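# Thread a bead onto the cord with two arms

## Task

Get one bead, whichever you like, onto the cord so that it sits well away from both plastic tips at the cord's ends.

## Robot and tools

Robot: two six-joint arms with parallel grippers, left_arm and right_arm, on a table. In the scene frame the origin is on the table top midway between the nominal bases, +z is up, +x points out over the table and left_arm is on the +y side. Arm names do not match image sides. Calibrated bases: left_arm at (-0.004, +0.381, 0) m, right_arm at (+0.038, -0.323, 0) m, each turned only slightly about z. Both have +z up.

Row layout: every command row is one flat list of 14 numbers covering both arms, even when only one moves. The first 7 are left_arm, the last 7 are right_arm. Within each arm the order is shoulder (joint2), elbow (joint3), waist (joint1), wrist pitch (joint4), wrist yaw (joint5), wrist roll (joint6), then gripper opening. The six joint numbers are absolute target angles in radians, in the same form as the Joint positions line. They are not offsets.

Stated joint ranges: waist -2.618 to 3.054, shoulder 0.000 to 3.142, elbow 0.000 to 3.142, wrist pitch -1.571 to 1.571, wrist yaw -1.571 to 1.571, wrist roll -2.094 to 2.094. A call is rejected if a target is more than 0.059 rad beyond a range end and also farther out than the current angle. A target past the real end is clipped, and the result then reports "joint sent to its limit". The opening is a separate scale from -1 (closed) to +1 (fully open, pad gap 0.094 m).

To keep an arm still, repeat its current "Joint targets" angles. To leave a gripper unchanged, repeat its present command. Writing 0 there commands half-open.

Tools:
- execute_actions(actions, cameras): actions is a list of actions. Each action is a table of up to 15 rows, and each row lasts one 1/30 s step. A shorter table keeps its last row for the remaining steps. An empty list only returns the state and images.
- move(target, speed, blend, opening_speed, blocking, cameras): target is one 14-number row, or a list of up to 15 such rows visited in turn within 10 s. speed is the top rate in rad/s of the joint with the farthest to go: 0.01 to 12.57, default 0.5, given as one value or one per target. blend, in rad, rounds the corners at intermediate targets. opening_speed (0.2 or more, scale units per second) ramps the gripper gradually. blocking=false returns after about 0.5 s while the motion continues, and a new move replaces it. All joints move in step, so gripper paths curve. There is no collision avoidance. The result ends with a "move:" line: done, off_target (at rest with a joint more than 0.035 rad off), moving, held or fault, and limits=held if steps were withheld.
- wait(seconds 0 to 10): lets time pass while the arms hold their last commands.
- stop(): brakes a running move. Faster motion needs more room to stop.
- zoom_image(camera, region=[x0,y0,x1,y1]): region in pixels of that camera's last image, at most 504x504. Cameras: cam_head_left, cam_head_right, cam_high, cam_low, cam_left_wrist, cam_right_wrist, each 896x504.
- read_manual(section="licences"): returns licence text only.
- finished_scene(scene): ends the current scene permanently. Call it only when the bead stays threaded with the robot not holding anything.

Results: end_effector_position (m) and end_effector_quat_wxyz for each arm are given in that arm's own base frame. They can be a few cm off, more at long reach. This point lies midway between the finger pads, about 1 cm behind the tips. The fingers point along gripper +z and close along gripper y.

Joint positions and Joint velocities: one block per arm, in the joint order above, plus the pad gap (m). Joint targets: what the joints are being driven toward right now. grip_measured: opening on the command scale. It reads up to about 2.7 mm wide when empty, and narrower than the object when squeezing.

grip_effort_nm: motor effort; negative means closing. Joint torques: in joint order, including gravity. The first three joints wrap at ±28 N m. "joint command not followed": the clearance check altered or blocked targets. Fixed cameras use scene-frame calibration. Wrist cameras use their arm's base frame and can lag during motion.

Motion limits: each step, a joint target may lead its measured angle by at most 0.339 rad for the waist, shoulder and elbow, and 2.2 rad for the wrist joints. If targets would shift a gripper more than 200 mm, they are scaled back. Far targets therefore need several actions, and very small changes may not start. An unfinished motion may not complete on its own, so command the rest of it.

Gripping: each finger pad squeezes about 50 to 64 N. For a small or round object, command about 0.11 below the reading at first touch to reach full force. For fragile items, close slowly using a low opening_speed. To release, command well above grip_measured.

Hazards:
- Never let the grippers or arms collide or pinch each other.
- Avoid fast contacts and targets set deep past a contact point, since both strike or press harder.
- Do not drop the bead or the cord, or open the gripper while a part is still moving.
- Nothing may fall or be left off the table.
- Loose objects may be nudged now and then.
- Motors heat when they hold loads, stay stretched out, or push against something. A MOTOR HOT line appears at 75 °C. At 90 °C a fault folds that arm away for the rest of the scene. At 100 °C the arm drops.
- Any arm stop is costly.

Each tool is called after ">>>" as a command line: name --argument value for each argument, lists and objects as JSON in quotes; but a table of rows of numbers goes row by row, as --pt "numbers of a row", without its own name.

## Session

>>> execute_actions --actions '[]'

Scene clock: 0.00 s.
left_arm: end_effector_position=(+0.3498, -0.1057, +0.3030) grip_measured=+1.000 grip_effort_nm=n/a end_effector_quat_wxyz=(+0.509, +0.129, +0.845, -0.106) | right_arm: end_effector_position=(+0.3281, +0.2271, +0.3888) grip_measured=+1.000 grip_effort_nm=n/a end_effector_quat_wxyz=(+0.655, +0.035, +0.750, +0.088)
Joint names: [shoulder, elbow, waist, wrist pitch, wrist yaw, wrist roll]
Joint positions: left_arm=[1.104 1.117 -0.249 -0.493 0.096 -0.004 0.094] | right_arm=[1.282 1.254 0.944 -0.164 0.848 0.325 0.094]
Joint velocities: within noise
Joint torques (N m): no reading
Heat: left arm: 30 °C; right arm: 27 °C.
Joint targets: left_arm=[1.094 1.132 -0.249 -0.485 0.098 -0.005] | right_arm=[1.272 1.267 0.944 -0.163 0.852 0.323]
Tool commands: left_gripper/opening=+1.0 right_gripper/opening=+1.0

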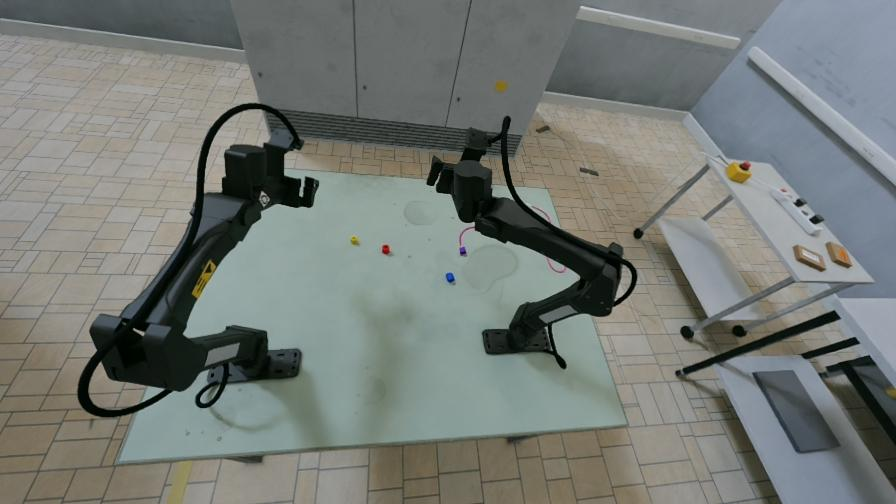

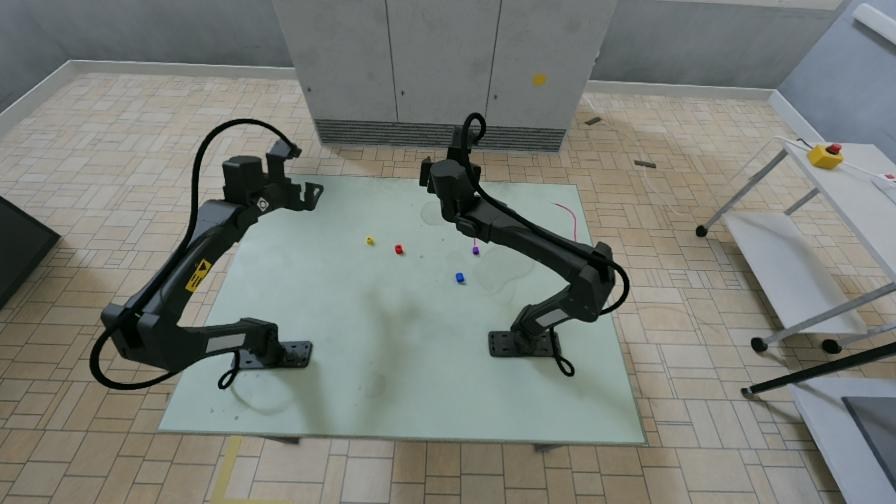

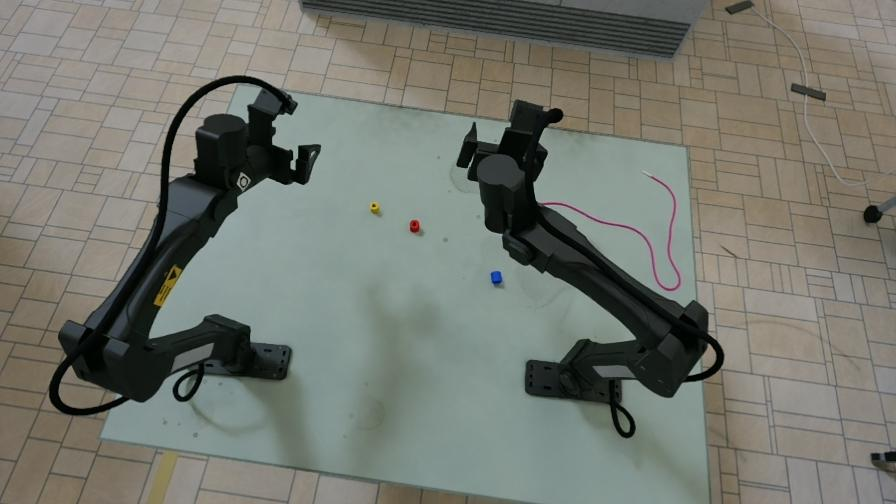

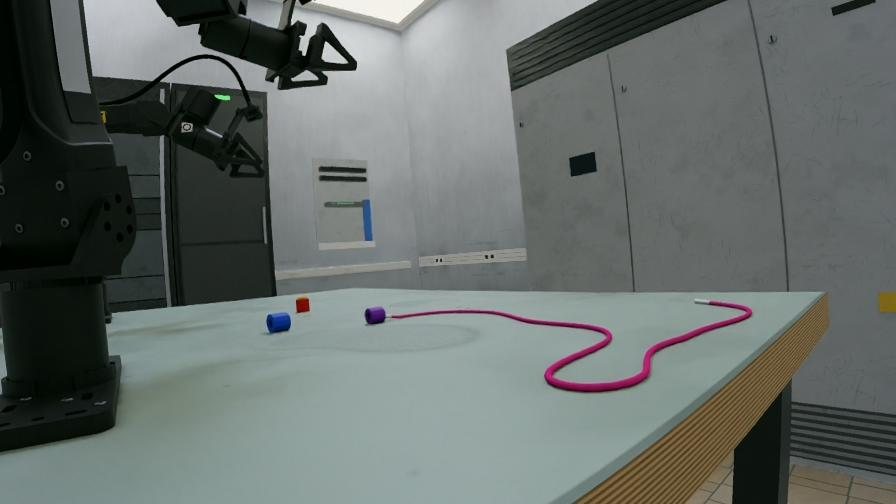

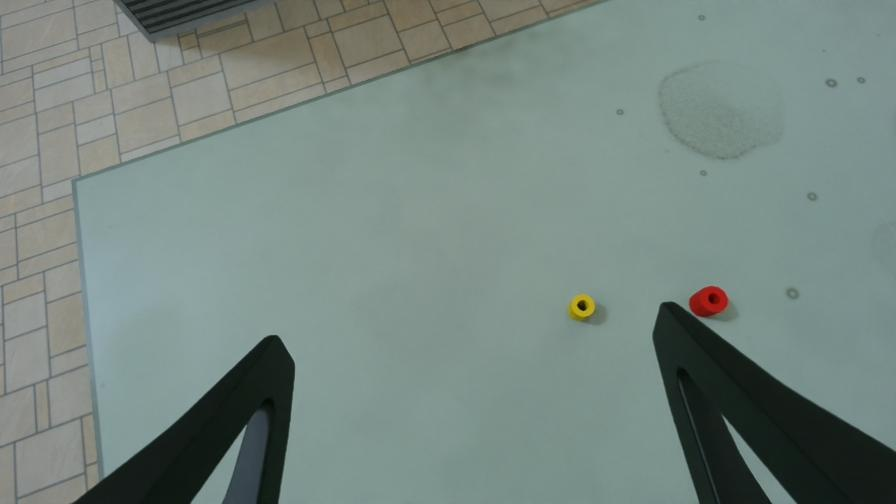

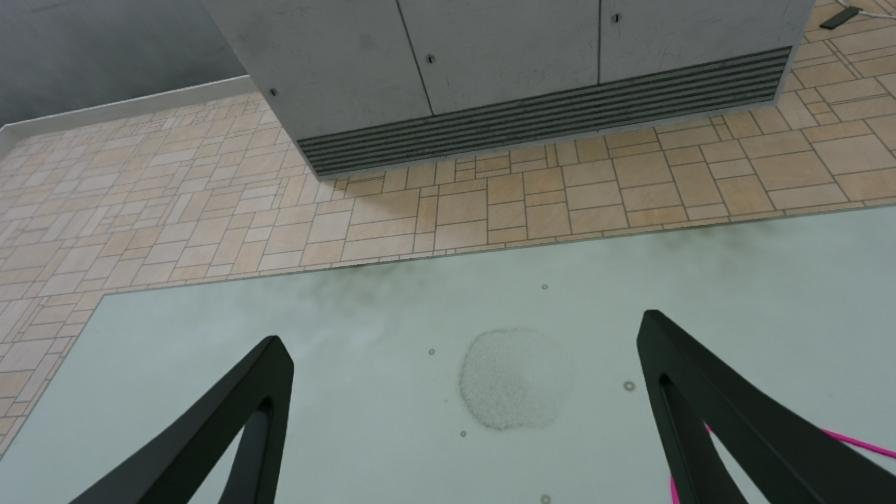

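>>> zoom_image --camera "cam_low" --region '[230, 270, 430, 380]'

>>> zoom_image --camera "cam_high" --region '[520, 150, 720, 310]'

>>> zoom_image --camera "cam_left_wrist" --region '[540, 260, 760, 360]'

>>> zoom_image --camera "cam_low" --region '[640, 270, 840, 370]'

Scaled by 2.520 from the camera's 896x504 image, which has a finer 1280x720 frame.

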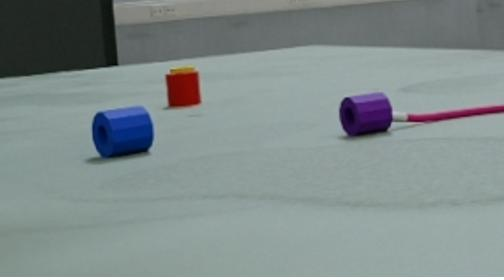

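Scaled by 2.520 from the camera's 896x504 image, which has a finer 1280x720 frame.

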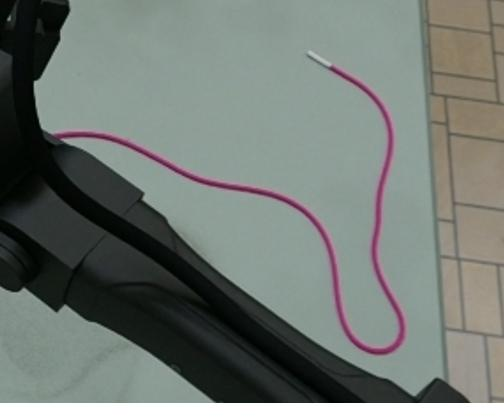

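Scaled by 2.291 from the camera's 896x504 image, which has a finer 1280x720 frame.

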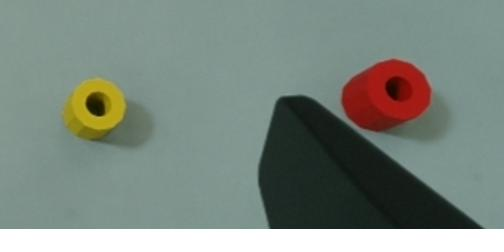

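Scaled by 2.520 from the camera's 896x504 image, which has a finer 1280x720 frame.

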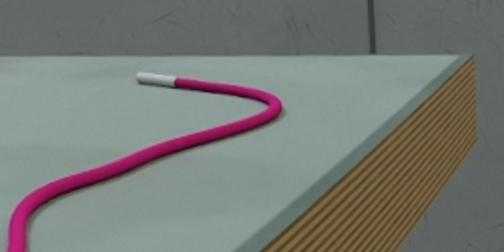

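>>> move --target '[1.104, 1.117, -0.249, -0.493, 0.096, -0.004, 1.0, 1.05, 1.15, 0.38, -0.6, 0.0, 0.0, 1.0]' --speed 0.8

Scene clock: 240.83 s.
left_arm: end_effector_position=(+0.3492, -0.1055, +0.3018) grip_measured=+1.000 grip_effort_nm=0.002 end_effector_quat_wxyz=(+0.506, +0.129, +0.846, -0.106) | right_arm: end_effector_position=(+0.3240, +0.1315, +0.3161) grip_measured=+1.000 grip_effort_nm=-0.027 end_effector_quat_wxyz=(+0.502, -0.161, +0.844, +0.097)
Joint names: [shoulder, elbow, waist, wrist pitch, wrist yaw, wrist roll]
Joint positions: left_arm=[1.104 1.117 -0.249 -0.499 0.096 -0.004 0.094] | right_arm=[1.071 1.171 0.387 -0.597 0.008 0.006 0.094]
Joint velocities: within noise
Joint torques (N m): left_arm=[-2.55 6.3 -0.01 1.54 0 -0.01] | right_arm=[-4.18 5.6 -0.61 1.6 -0.09 -0.05]
Heat: left arm: 33 °C; right arm: 33 °C.
Joint targets: left_arm=[1.104 1.117 -0.249 -0.493 0.096 -0.004] | right_arm=[1.050 1.150 0.380 -0.600 0.000 0.000]
move: done
camera_calibration:
cam_left_wrist: T_world_to_cam=[[-0.383722, -0.921164, -0.064913, 0.0607954], [-0.860921, 0.382281, -0.335672, 0.468164], [0.334024, -0.0729197, -0.93974, 0.272396], [0, 0, 0, 1]] pos_world=[0.335394, -0.103105, 0.417077]
cam_right_wrist: T_world_to_cam=[[0.321465, -0.942619, -0.0901588, 0.0502643], [-0.905033, -0.277843, -0.322054, 0.456671], [0.278525, 0.185126, -0.942418, 0.299199], [0, 0, 0, 1]] pos_world=[0.313809, 0.118874, 0.433575]

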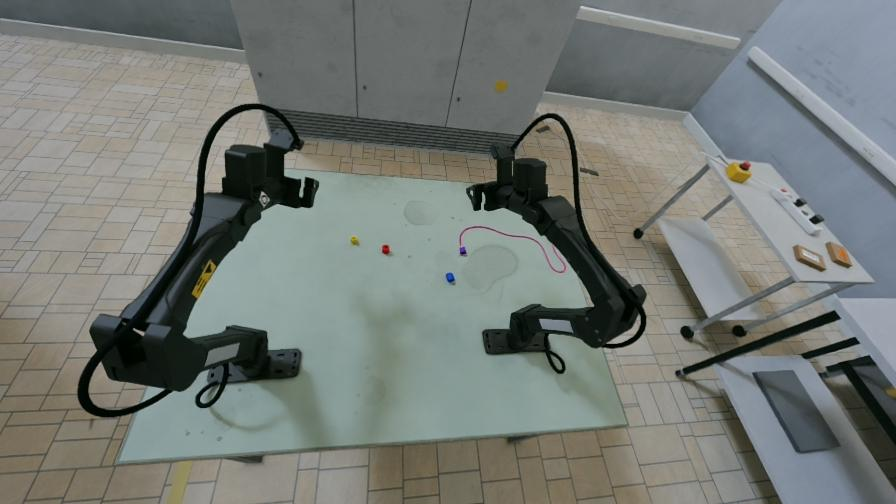

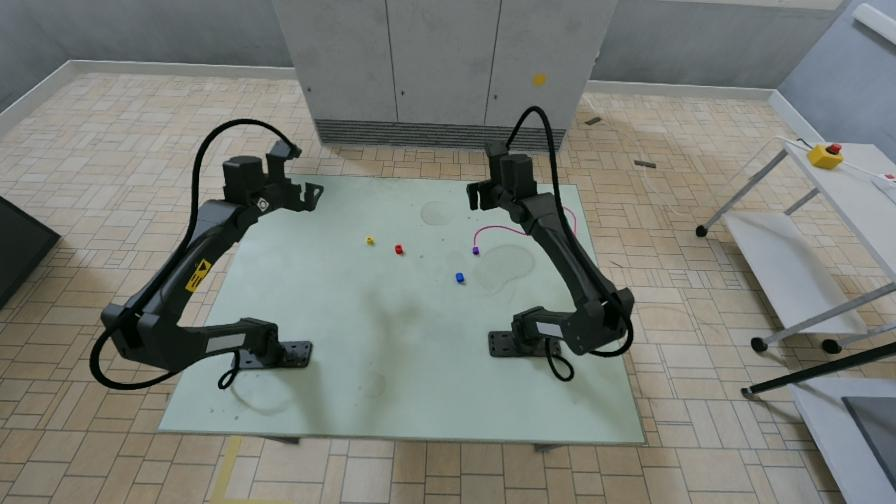

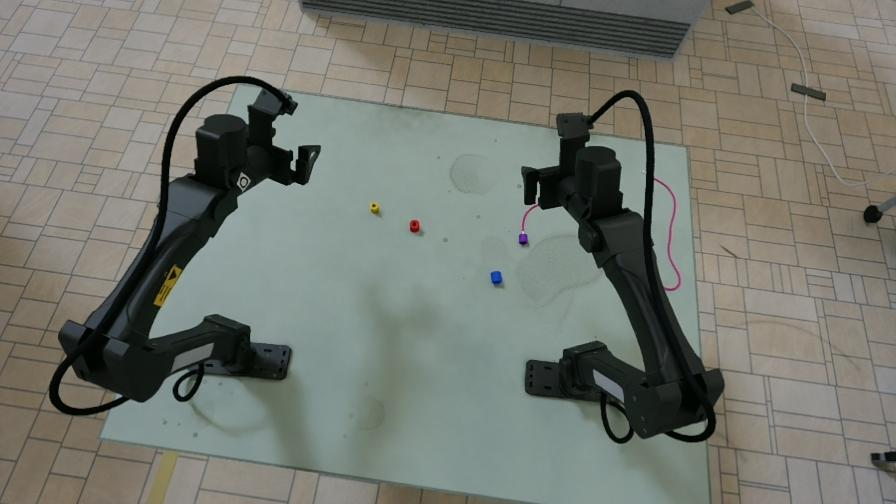

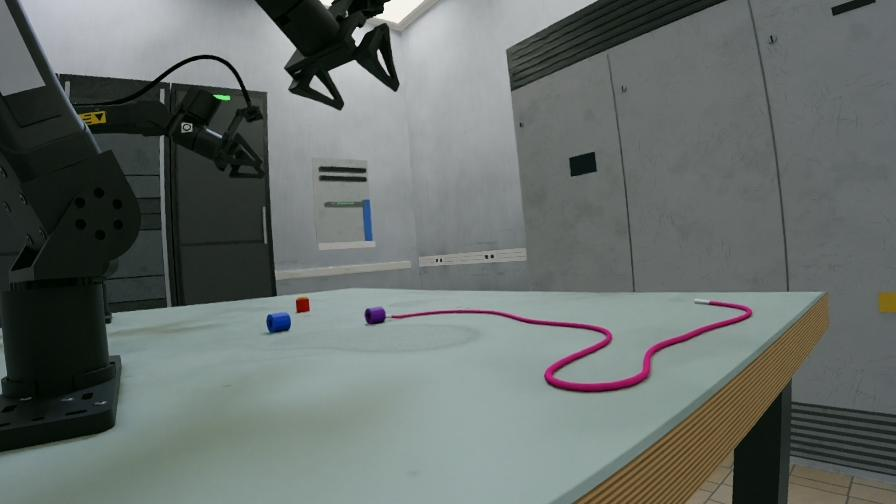

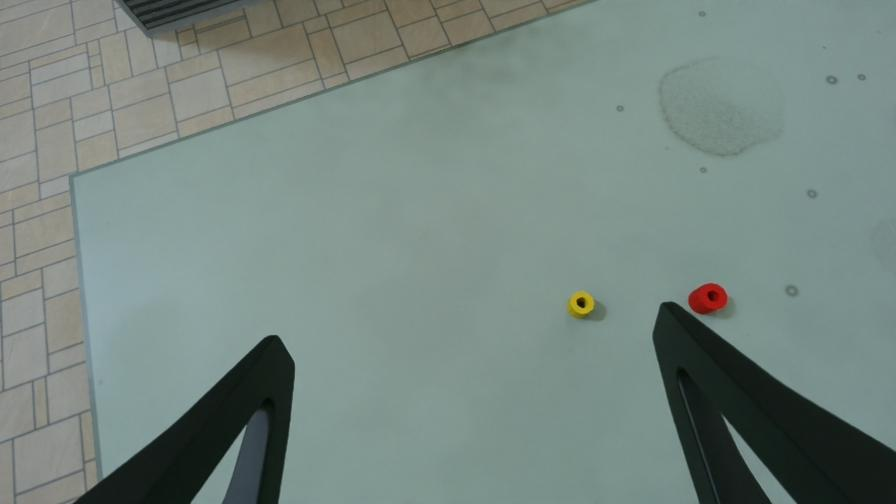

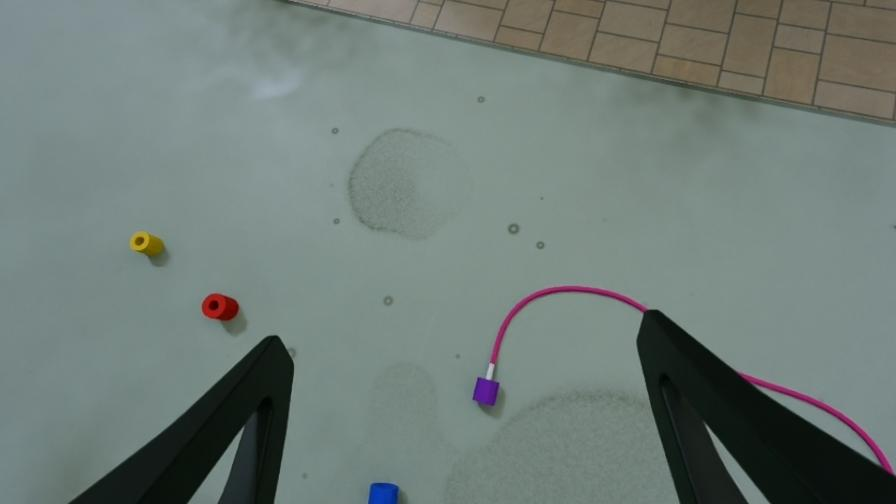

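>>> zoom_image --camera "cam_right_wrist" --region '[440, 330, 560, 430]'

>>> zoom_image --camera "cam_right_wrist" --region '[120, 210, 260, 340]'

>>> zoom_image --camera "cam_low" --region '[350, 295, 430, 335]'

Scaled by 4.200 from the camera's 896x504 image, which has a finer 1280x720 frame.

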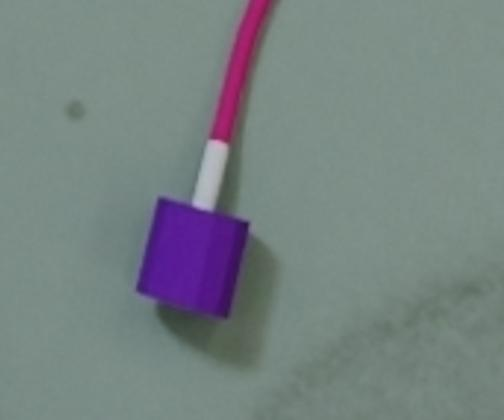

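Scaled by 3.600 from the camera's 896x504 image, which has a finer 1280x720 frame.

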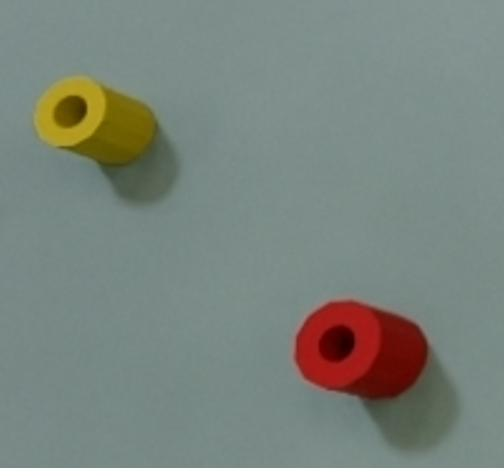

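Scaled by 6.300 from the camera's 896x504 image, which has a finer 1280x720 frame.

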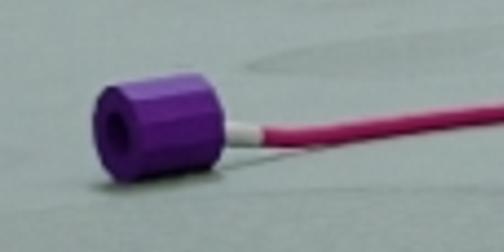

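>>> move --target '[1.104, 1.117, -0.249, -0.493, 0.096, -0.004, 1.0, 2.06, 1.81, 0.332, -1.323, 0.0, 0.412, 0.0]' --speed 0.8 --opening_speed 1.0 --cameras '["cam_right_wrist", "cam_low", "cam_high"]'

Scene clock: 375.93 s.
left_arm: end_effector_position=(+0.3491, -0.1055, +0.3017) grip_measured=+1.000 grip_effort_nm=0.002 end_effector_quat_wxyz=(+0.506, +0.129, +0.846, -0.106) | right_arm: end_effector_position=(+0.3664, +0.1301, +0.0923) grip_measured=+0.003 grip_effort_nm=-0.188 end_effector_quat_wxyz=(-0.011, +0.032, +0.999, -0.006)
Joint names: [shoulder, elbow, waist, wrist pitch, wrist yaw, wrist roll]
Joint positions: left_arm=[1.104 1.117 -0.249 -0.5 0.096 -0.004 0.094] | right_arm=[2.056 1.77 0.34 -1.309 0.003 0.405 0.047]
Joint velocities: within noise
Joint torques (N m): left_arm=[-2.55 6.28 0.02 1.54 0 -0.01] | right_arm=[-10.1 9.05 -0.7 -0.17 -0.04 0.07]
Heat: left arm: 31 °C; right arm: 30 °C.
Joint targets: left_arm=[1.104 1.117 -0.249 -0.493 0.096 -0.004] | right_arm=[2.060 1.810 0.332 -1.323 0.000 0.412]
move: off_target (right_arm); right_arm: the elbow is farthest, 0.040 rad from its target
camera_calibration:
cam_right_wrist: T_world_to_cam=[[-0.164532, -0.986264, 0.0146141, 0.189177], [-0.71182, 0.128978, 0.690418, 0.205421], [-0.682819, 0.103193, -0.723263, 0.419407], [0, 0, 0, 1]] pos_world=[0.463727, 0.116804, 0.158751]
Images, in order (width x height): cam_high 896x504, cam_low 896x504, cam_right_wrist 896x504.

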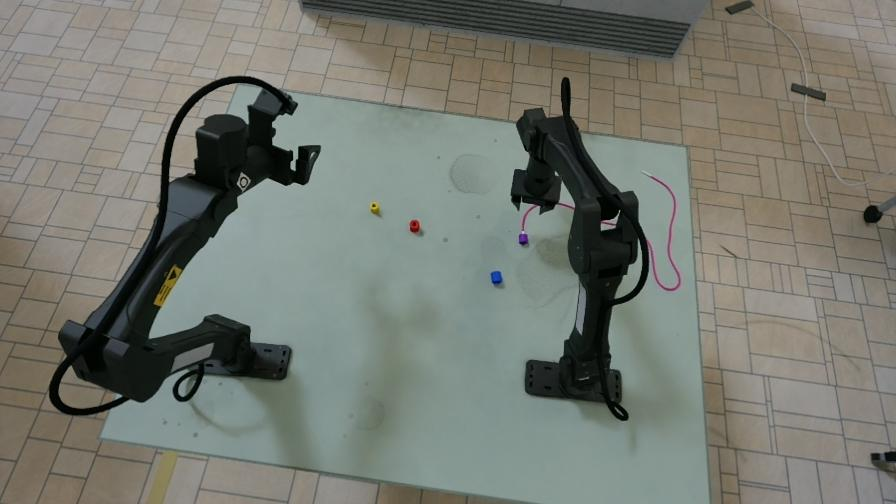

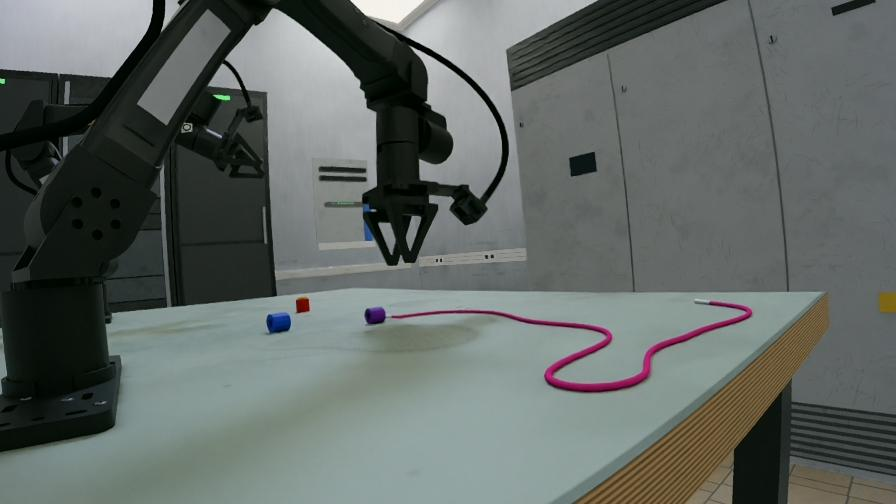

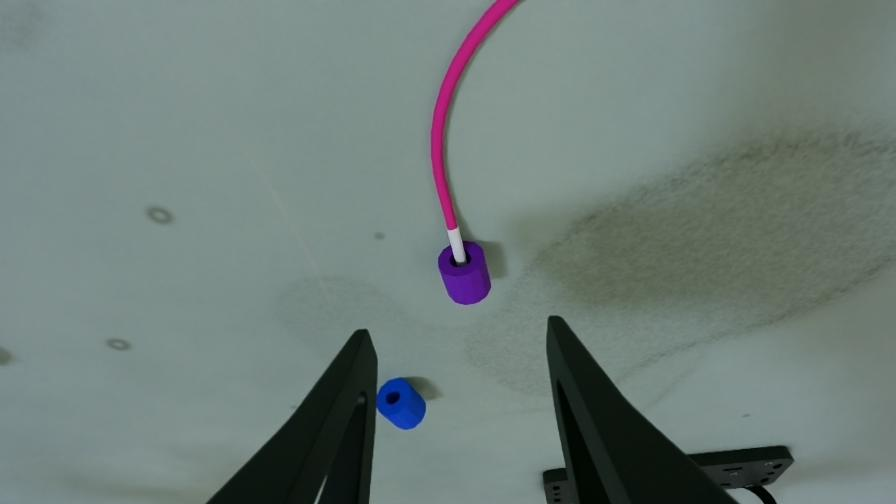

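>>> zoom_image --camera "cam_right_wrist" --region '[360, 180, 560, 320]'

Scaled by 2.520 from the camera's 896x504 image, which has a finer 1280x720 frame.

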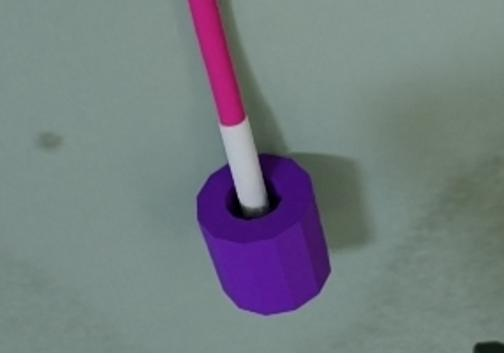

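>>> move --target '[1.104, 1.117, -0.249, -0.493, 0.096, -0.004, 1.0, 2.083, 1.575, 0.355, -1.048, 0.0, 0.43, 0.0]' --speed 0.3 --cameras '["cam_right_wrist", "cam_low"]'

Scene clock: 431.57 s.
left_arm: end_effector_position=(+0.3491, -0.1055, +0.3017) grip_measured=+1.000 grip_effort_nm=0.002 end_effector_quat_wxyz=(+0.506, +0.129, +0.846, -0.106) | right_arm: end_effector_position=(+0.3720, +0.1351, +0.0426) grip_measured=+0.003 grip_effort_nm=-0.183 end_effector_quat_wxyz=(+0.009, +0.038, +0.999, +0.003)
Joint names: [shoulder, elbow, waist, wrist pitch, wrist yaw, wrist roll]
Joint positions: left_arm=[1.104 1.117 -0.249 -0.5 0.096 -0.004 0.094] | right_arm=[2.069 1.59 0.347 -1.073 0.002 0.423 0.047]
Joint velocities: within noise
Joint torques (N m): left_arm=[-2.55 6.31 0.02 1.54 0 -0.01] | right_arm=[-9.35 4.79 0.8 0.3 -0.04 0.07]
Heat: left arm: 31 °C; right arm: 30 °C.
Joint targets: left_arm=[1.104 1.117 -0.249 -0.493 0.096 -0.004] | right_arm=[2.083 1.575 0.355 -1.048 0.000 0.430]
move: done
camera_calibration:
cam_right_wrist: T_world_to_cam=[[-0.176764, -0.984222, -0.0078294, 0.200983], [-0.737741, 0.127222, 0.662988, 0.254102], [-0.651532, 0.122968, -0.748589, 0.373584], [0, 0, 0, 1]] pos_world=[0.466389, 0.119545, 0.112768]
Images, in order (width x height): cam_low 896x504, cam_right_wrist 896x504.

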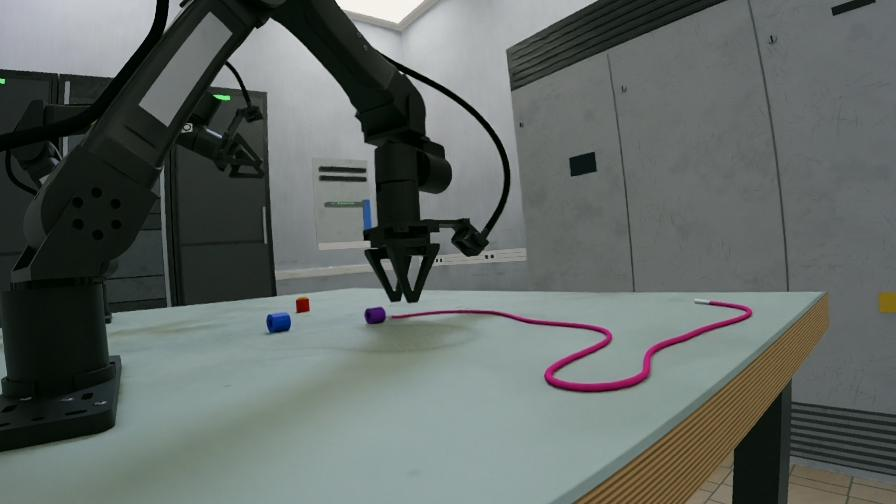

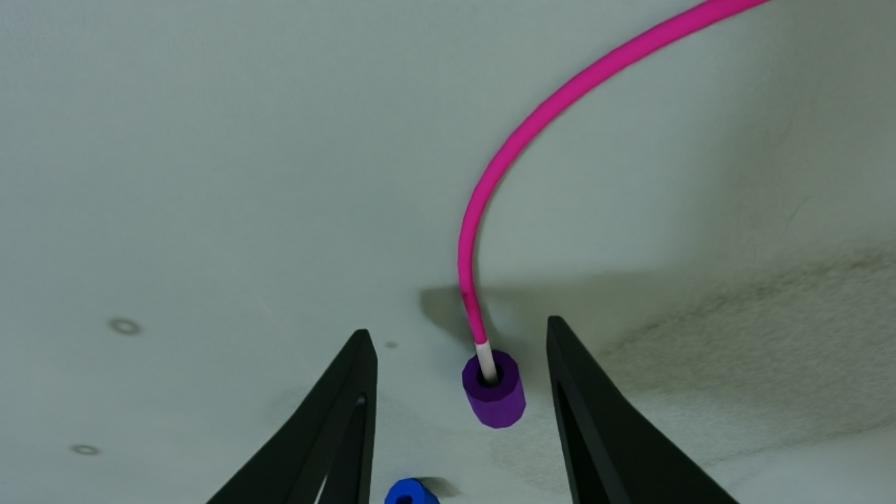

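>>> move --target '[1.104, 1.117, -0.249, -0.493, 0.096, -0.004, 1.0, 2.084, 1.482, 0.37, -0.97, 0.0, 0.44, 0.0]' --speed 0.2 --cameras '["cam_right_wrist", "cam_low"]'

>>> zoom_image --camera "cam_low" --region '[340, 240, 500, 340]'

Scene clock: 463.00 s.
left_arm: end_effector_position=(+0.3491, -0.1055, +0.3017) grip_measured=+1.000 grip_effort_nm=0.002 end_effector_quat_wxyz=(+0.506, +0.129, +0.846, -0.106) | right_arm: end_effector_position=(+0.3598, +0.1362, +0.0228) grip_measured=+0.003 grip_effort_nm=-0.168 end_effector_quat_wxyz=(-0.001, +0.036, +0.999, -0.001)
Joint names: [shoulder, elbow, waist, wrist pitch, wrist yaw, wrist roll]
Joint positions: left_arm=[1.104 1.117 -0.249 -0.5 0.096 -0.004 0.094] | right_arm=[2.069 1.508 0.36 -1.013 0.002 0.432 0.047]
Joint velocities: within noise
Joint torques (N m): left_arm=[-2.55 6.31 0.02 1.54 0 -0.01] | right_arm=[-9.16 3.77 0.92 0.45 -0.04 0.08]
Heat: left arm: 31 °C; right arm: 28 °C.
Joint targets: left_arm=[1.104 1.117 -0.249 -0.493 0.096 -0.004] | right_arm=[2.084 1.482 0.370 -0.970 0.000 0.440]
move: off_target (right_arm); right_arm: the wrist pitch is farthest, 0.043 rad from its target
camera_calibration:
cam_right_wrist: T_world_to_cam=[[-0.172298, -0.985041, 0.00273746, 0.198012], [-0.724555, 0.128617, 0.677109, 0.252856], [-0.667333, 0.114681, -0.735877, 0.357141], [0, 0, 0, 1]] pos_world=[0.455657, 0.121571, 0.0910591]
Images, in order (width x height): cam_low 896x504, cam_right_wrist 896x504.

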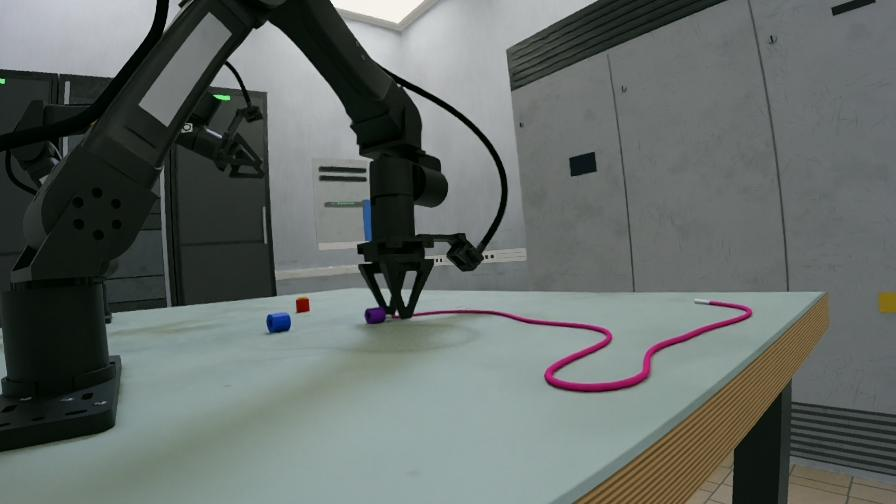

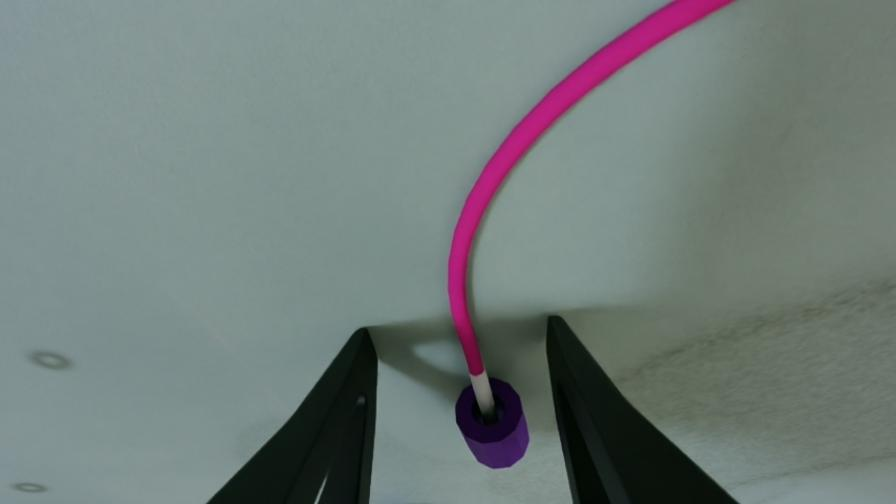

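Scaled by 3.150 from the camera's 896x504 image, which has a finer 1280x720 frame.

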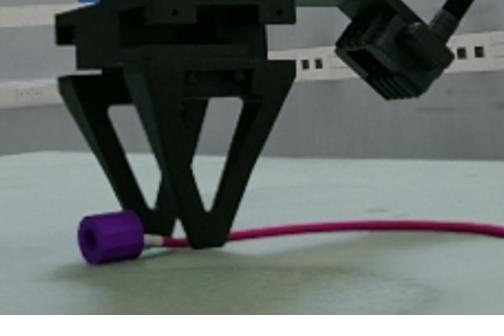

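>>> move --target '[1.104, 1.117, -0.249, -0.493, 0.096, -0.004, 1.0, 2.084, 1.482, 0.37, -0.97, 0.0, 0.44, -0.95]' --speed 0.2 --opening_speed 0.5 --cameras '["cam_right_wrist", "cam_low"]'

Scene clock: 481.40 s.
left_arm: end_effector_position=(+0.3491, -0.1055, +0.3017) grip_measured=+1.000 grip_effort_nm=0.002 end_effector_quat_wxyz=(+0.506, +0.129, +0.846, -0.106) | right_arm: end_effector_position=(+0.3635, +0.1421, +0.0229) grip_measured=-0.939 grip_effort_nm=-0.945 end_effector_quat_wxyz=(+0.007, +0.034, +0.999, +0.009)
Joint names: [shoulder, elbow, waist, wrist pitch, wrist yaw, wrist roll]
Joint positions: left_arm=[1.104 1.117 -0.249 -0.5 0.096 -0.004 0.094] | right_arm=[2.069 1.508 0.365 -0.991 -0.011 0.433 0.003]
Joint velocities: within noise
Joint torques (N m): left_arm=[-2.58 6.31 0.01 1.55 0 -0.01] | right_arm=[-9.14 3.81 0.47 0.25 0.09 0.07]
Heat: left arm: 31 °C; right arm: 27 °C.
Joint targets: left_arm=[1.104 1.117 -0.249 -0.493 0.096 -0.004] | right_arm=[2.084 1.482 0.370 -0.970 0.000 0.440]
move: done
camera_calibration:
cam_right_wrist: T_world_to_cam=[[-0.168237, -0.985545, -0.0199346, 0.20363], [-0.736101, 0.112154, 0.667516, 0.26153], [-0.655631, 0.126975, -0.744329, 0.353158], [0, 0, 0, 1]] pos_world=[0.458312, 0.126512, 0.0923494]
Images, in order (width x height): cam_low 896x504, cam_right_wrist 896x504.

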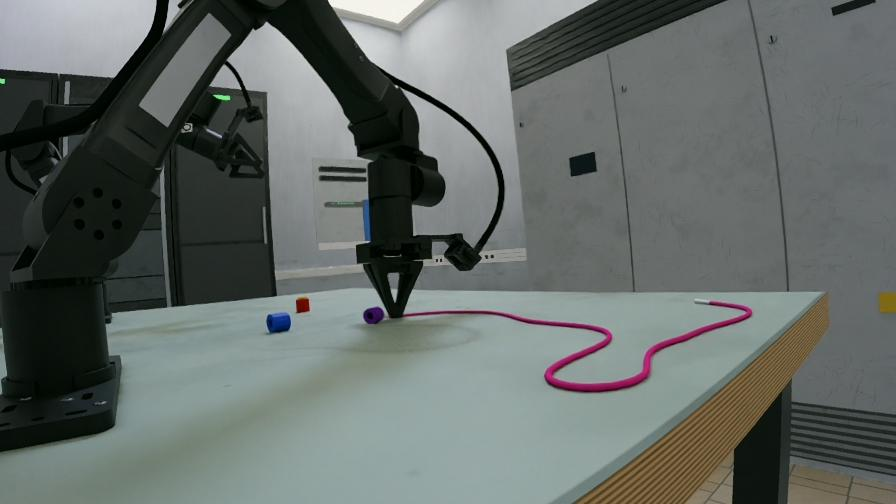

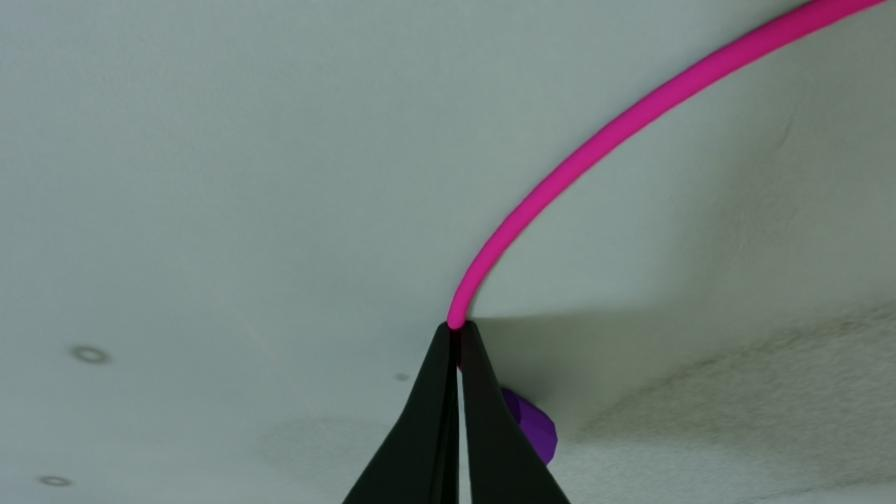

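>>> move --target '[1.104, 1.117, -0.249, -0.493, 0.096, -0.004, 1.0, 2.084, 1.54, 0.37, -1.03, 0.0, 0.44, -0.95]' --speed 0.15 --cameras '["cam_right_wrist", "cam_low"]'

>>> zoom_image --camera "cam_low" --region '[340, 240, 500, 340]'

Scene clock: 496.43 s.
left_arm: end_effector_position=(+0.3491, -0.1055, +0.3017) grip_measured=+1.000 grip_effort_nm=0.007 end_effector_quat_wxyz=(+0.506, +0.129, +0.846, -0.106) | right_arm: end_effector_position=(+0.3576, +0.1398, +0.0228) grip_measured=-0.946 grip_effort_nm=-1.057 end_effector_quat_wxyz=(-0.005, +0.034, +0.999, +0.004)
Joint names: [shoulder, elbow, waist, wrist pitch, wrist yaw, wrist roll]
Joint positions: left_arm=[1.104 1.117 -0.249 -0.5 0.096 -0.004 0.094] | right_arm=[2.069 1.508 0.365 -1.016 -0.011 0.434 0.003]
Joint velocities: within noise
Joint torques (N m): left_arm=[-2.55 6.31 0.01 1.54 0 -0.01] | right_arm=[-9.17 8.13 0.47 -0.12 0.1 0.06]
Heat: left arm: 31 °C; right arm: 28 °C.
Joint targets: left_arm=[1.104 1.117 -0.249 -0.493 0.096 -0.004] | right_arm=[2.084 1.540 0.370 -1.030 0.000 0.440]
move: done
camera_calibration:
cam_right_wrist: T_world_to_cam=[[-0.168936, -0.985603, -0.00684457, 0.200273], [-0.719914, 0.118647, 0.683847, 0.250391], [-0.67319, 0.120454, -0.729593, 0.356498], [0, 0, 0, 1]] pos_world=[0.454084, 0.12474, 0.09024]
Images, in order (width x height): cam_low 896x504, cam_right_wrist 896x504.

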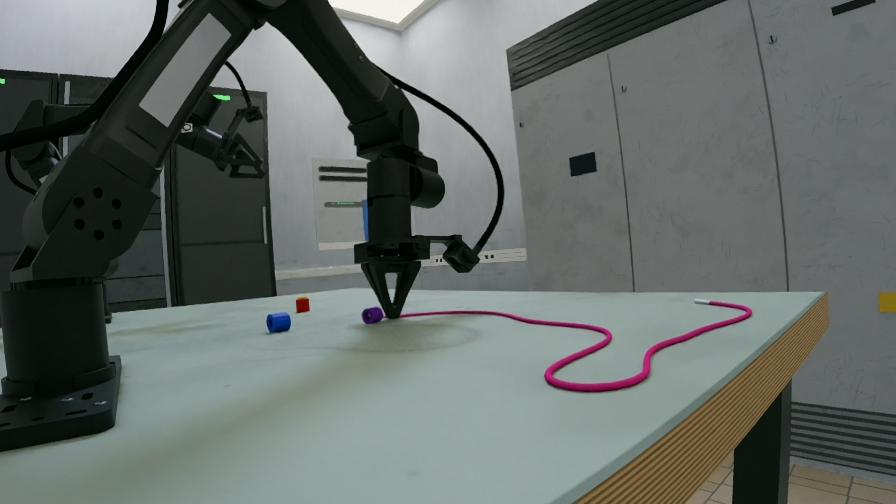

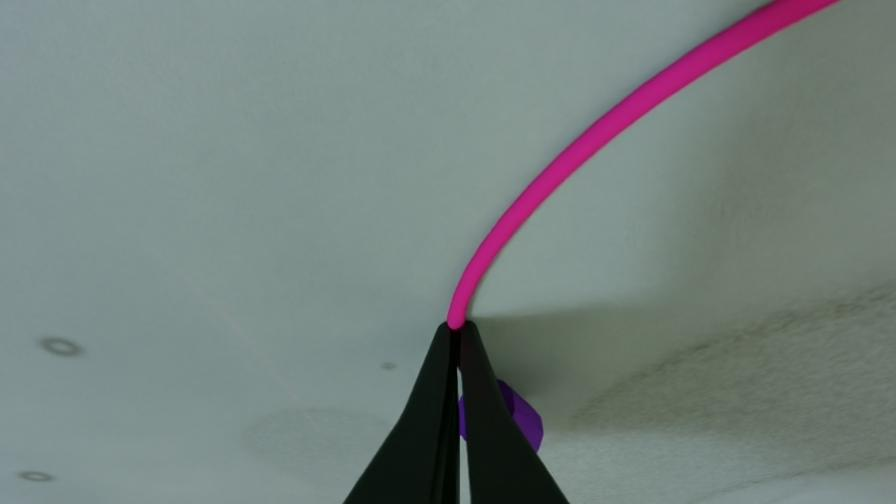

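Scaled by 3.150 from the camera's 896x504 image, which has a finer 1280x720 frame.

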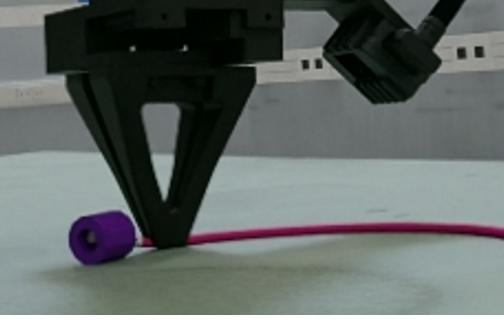

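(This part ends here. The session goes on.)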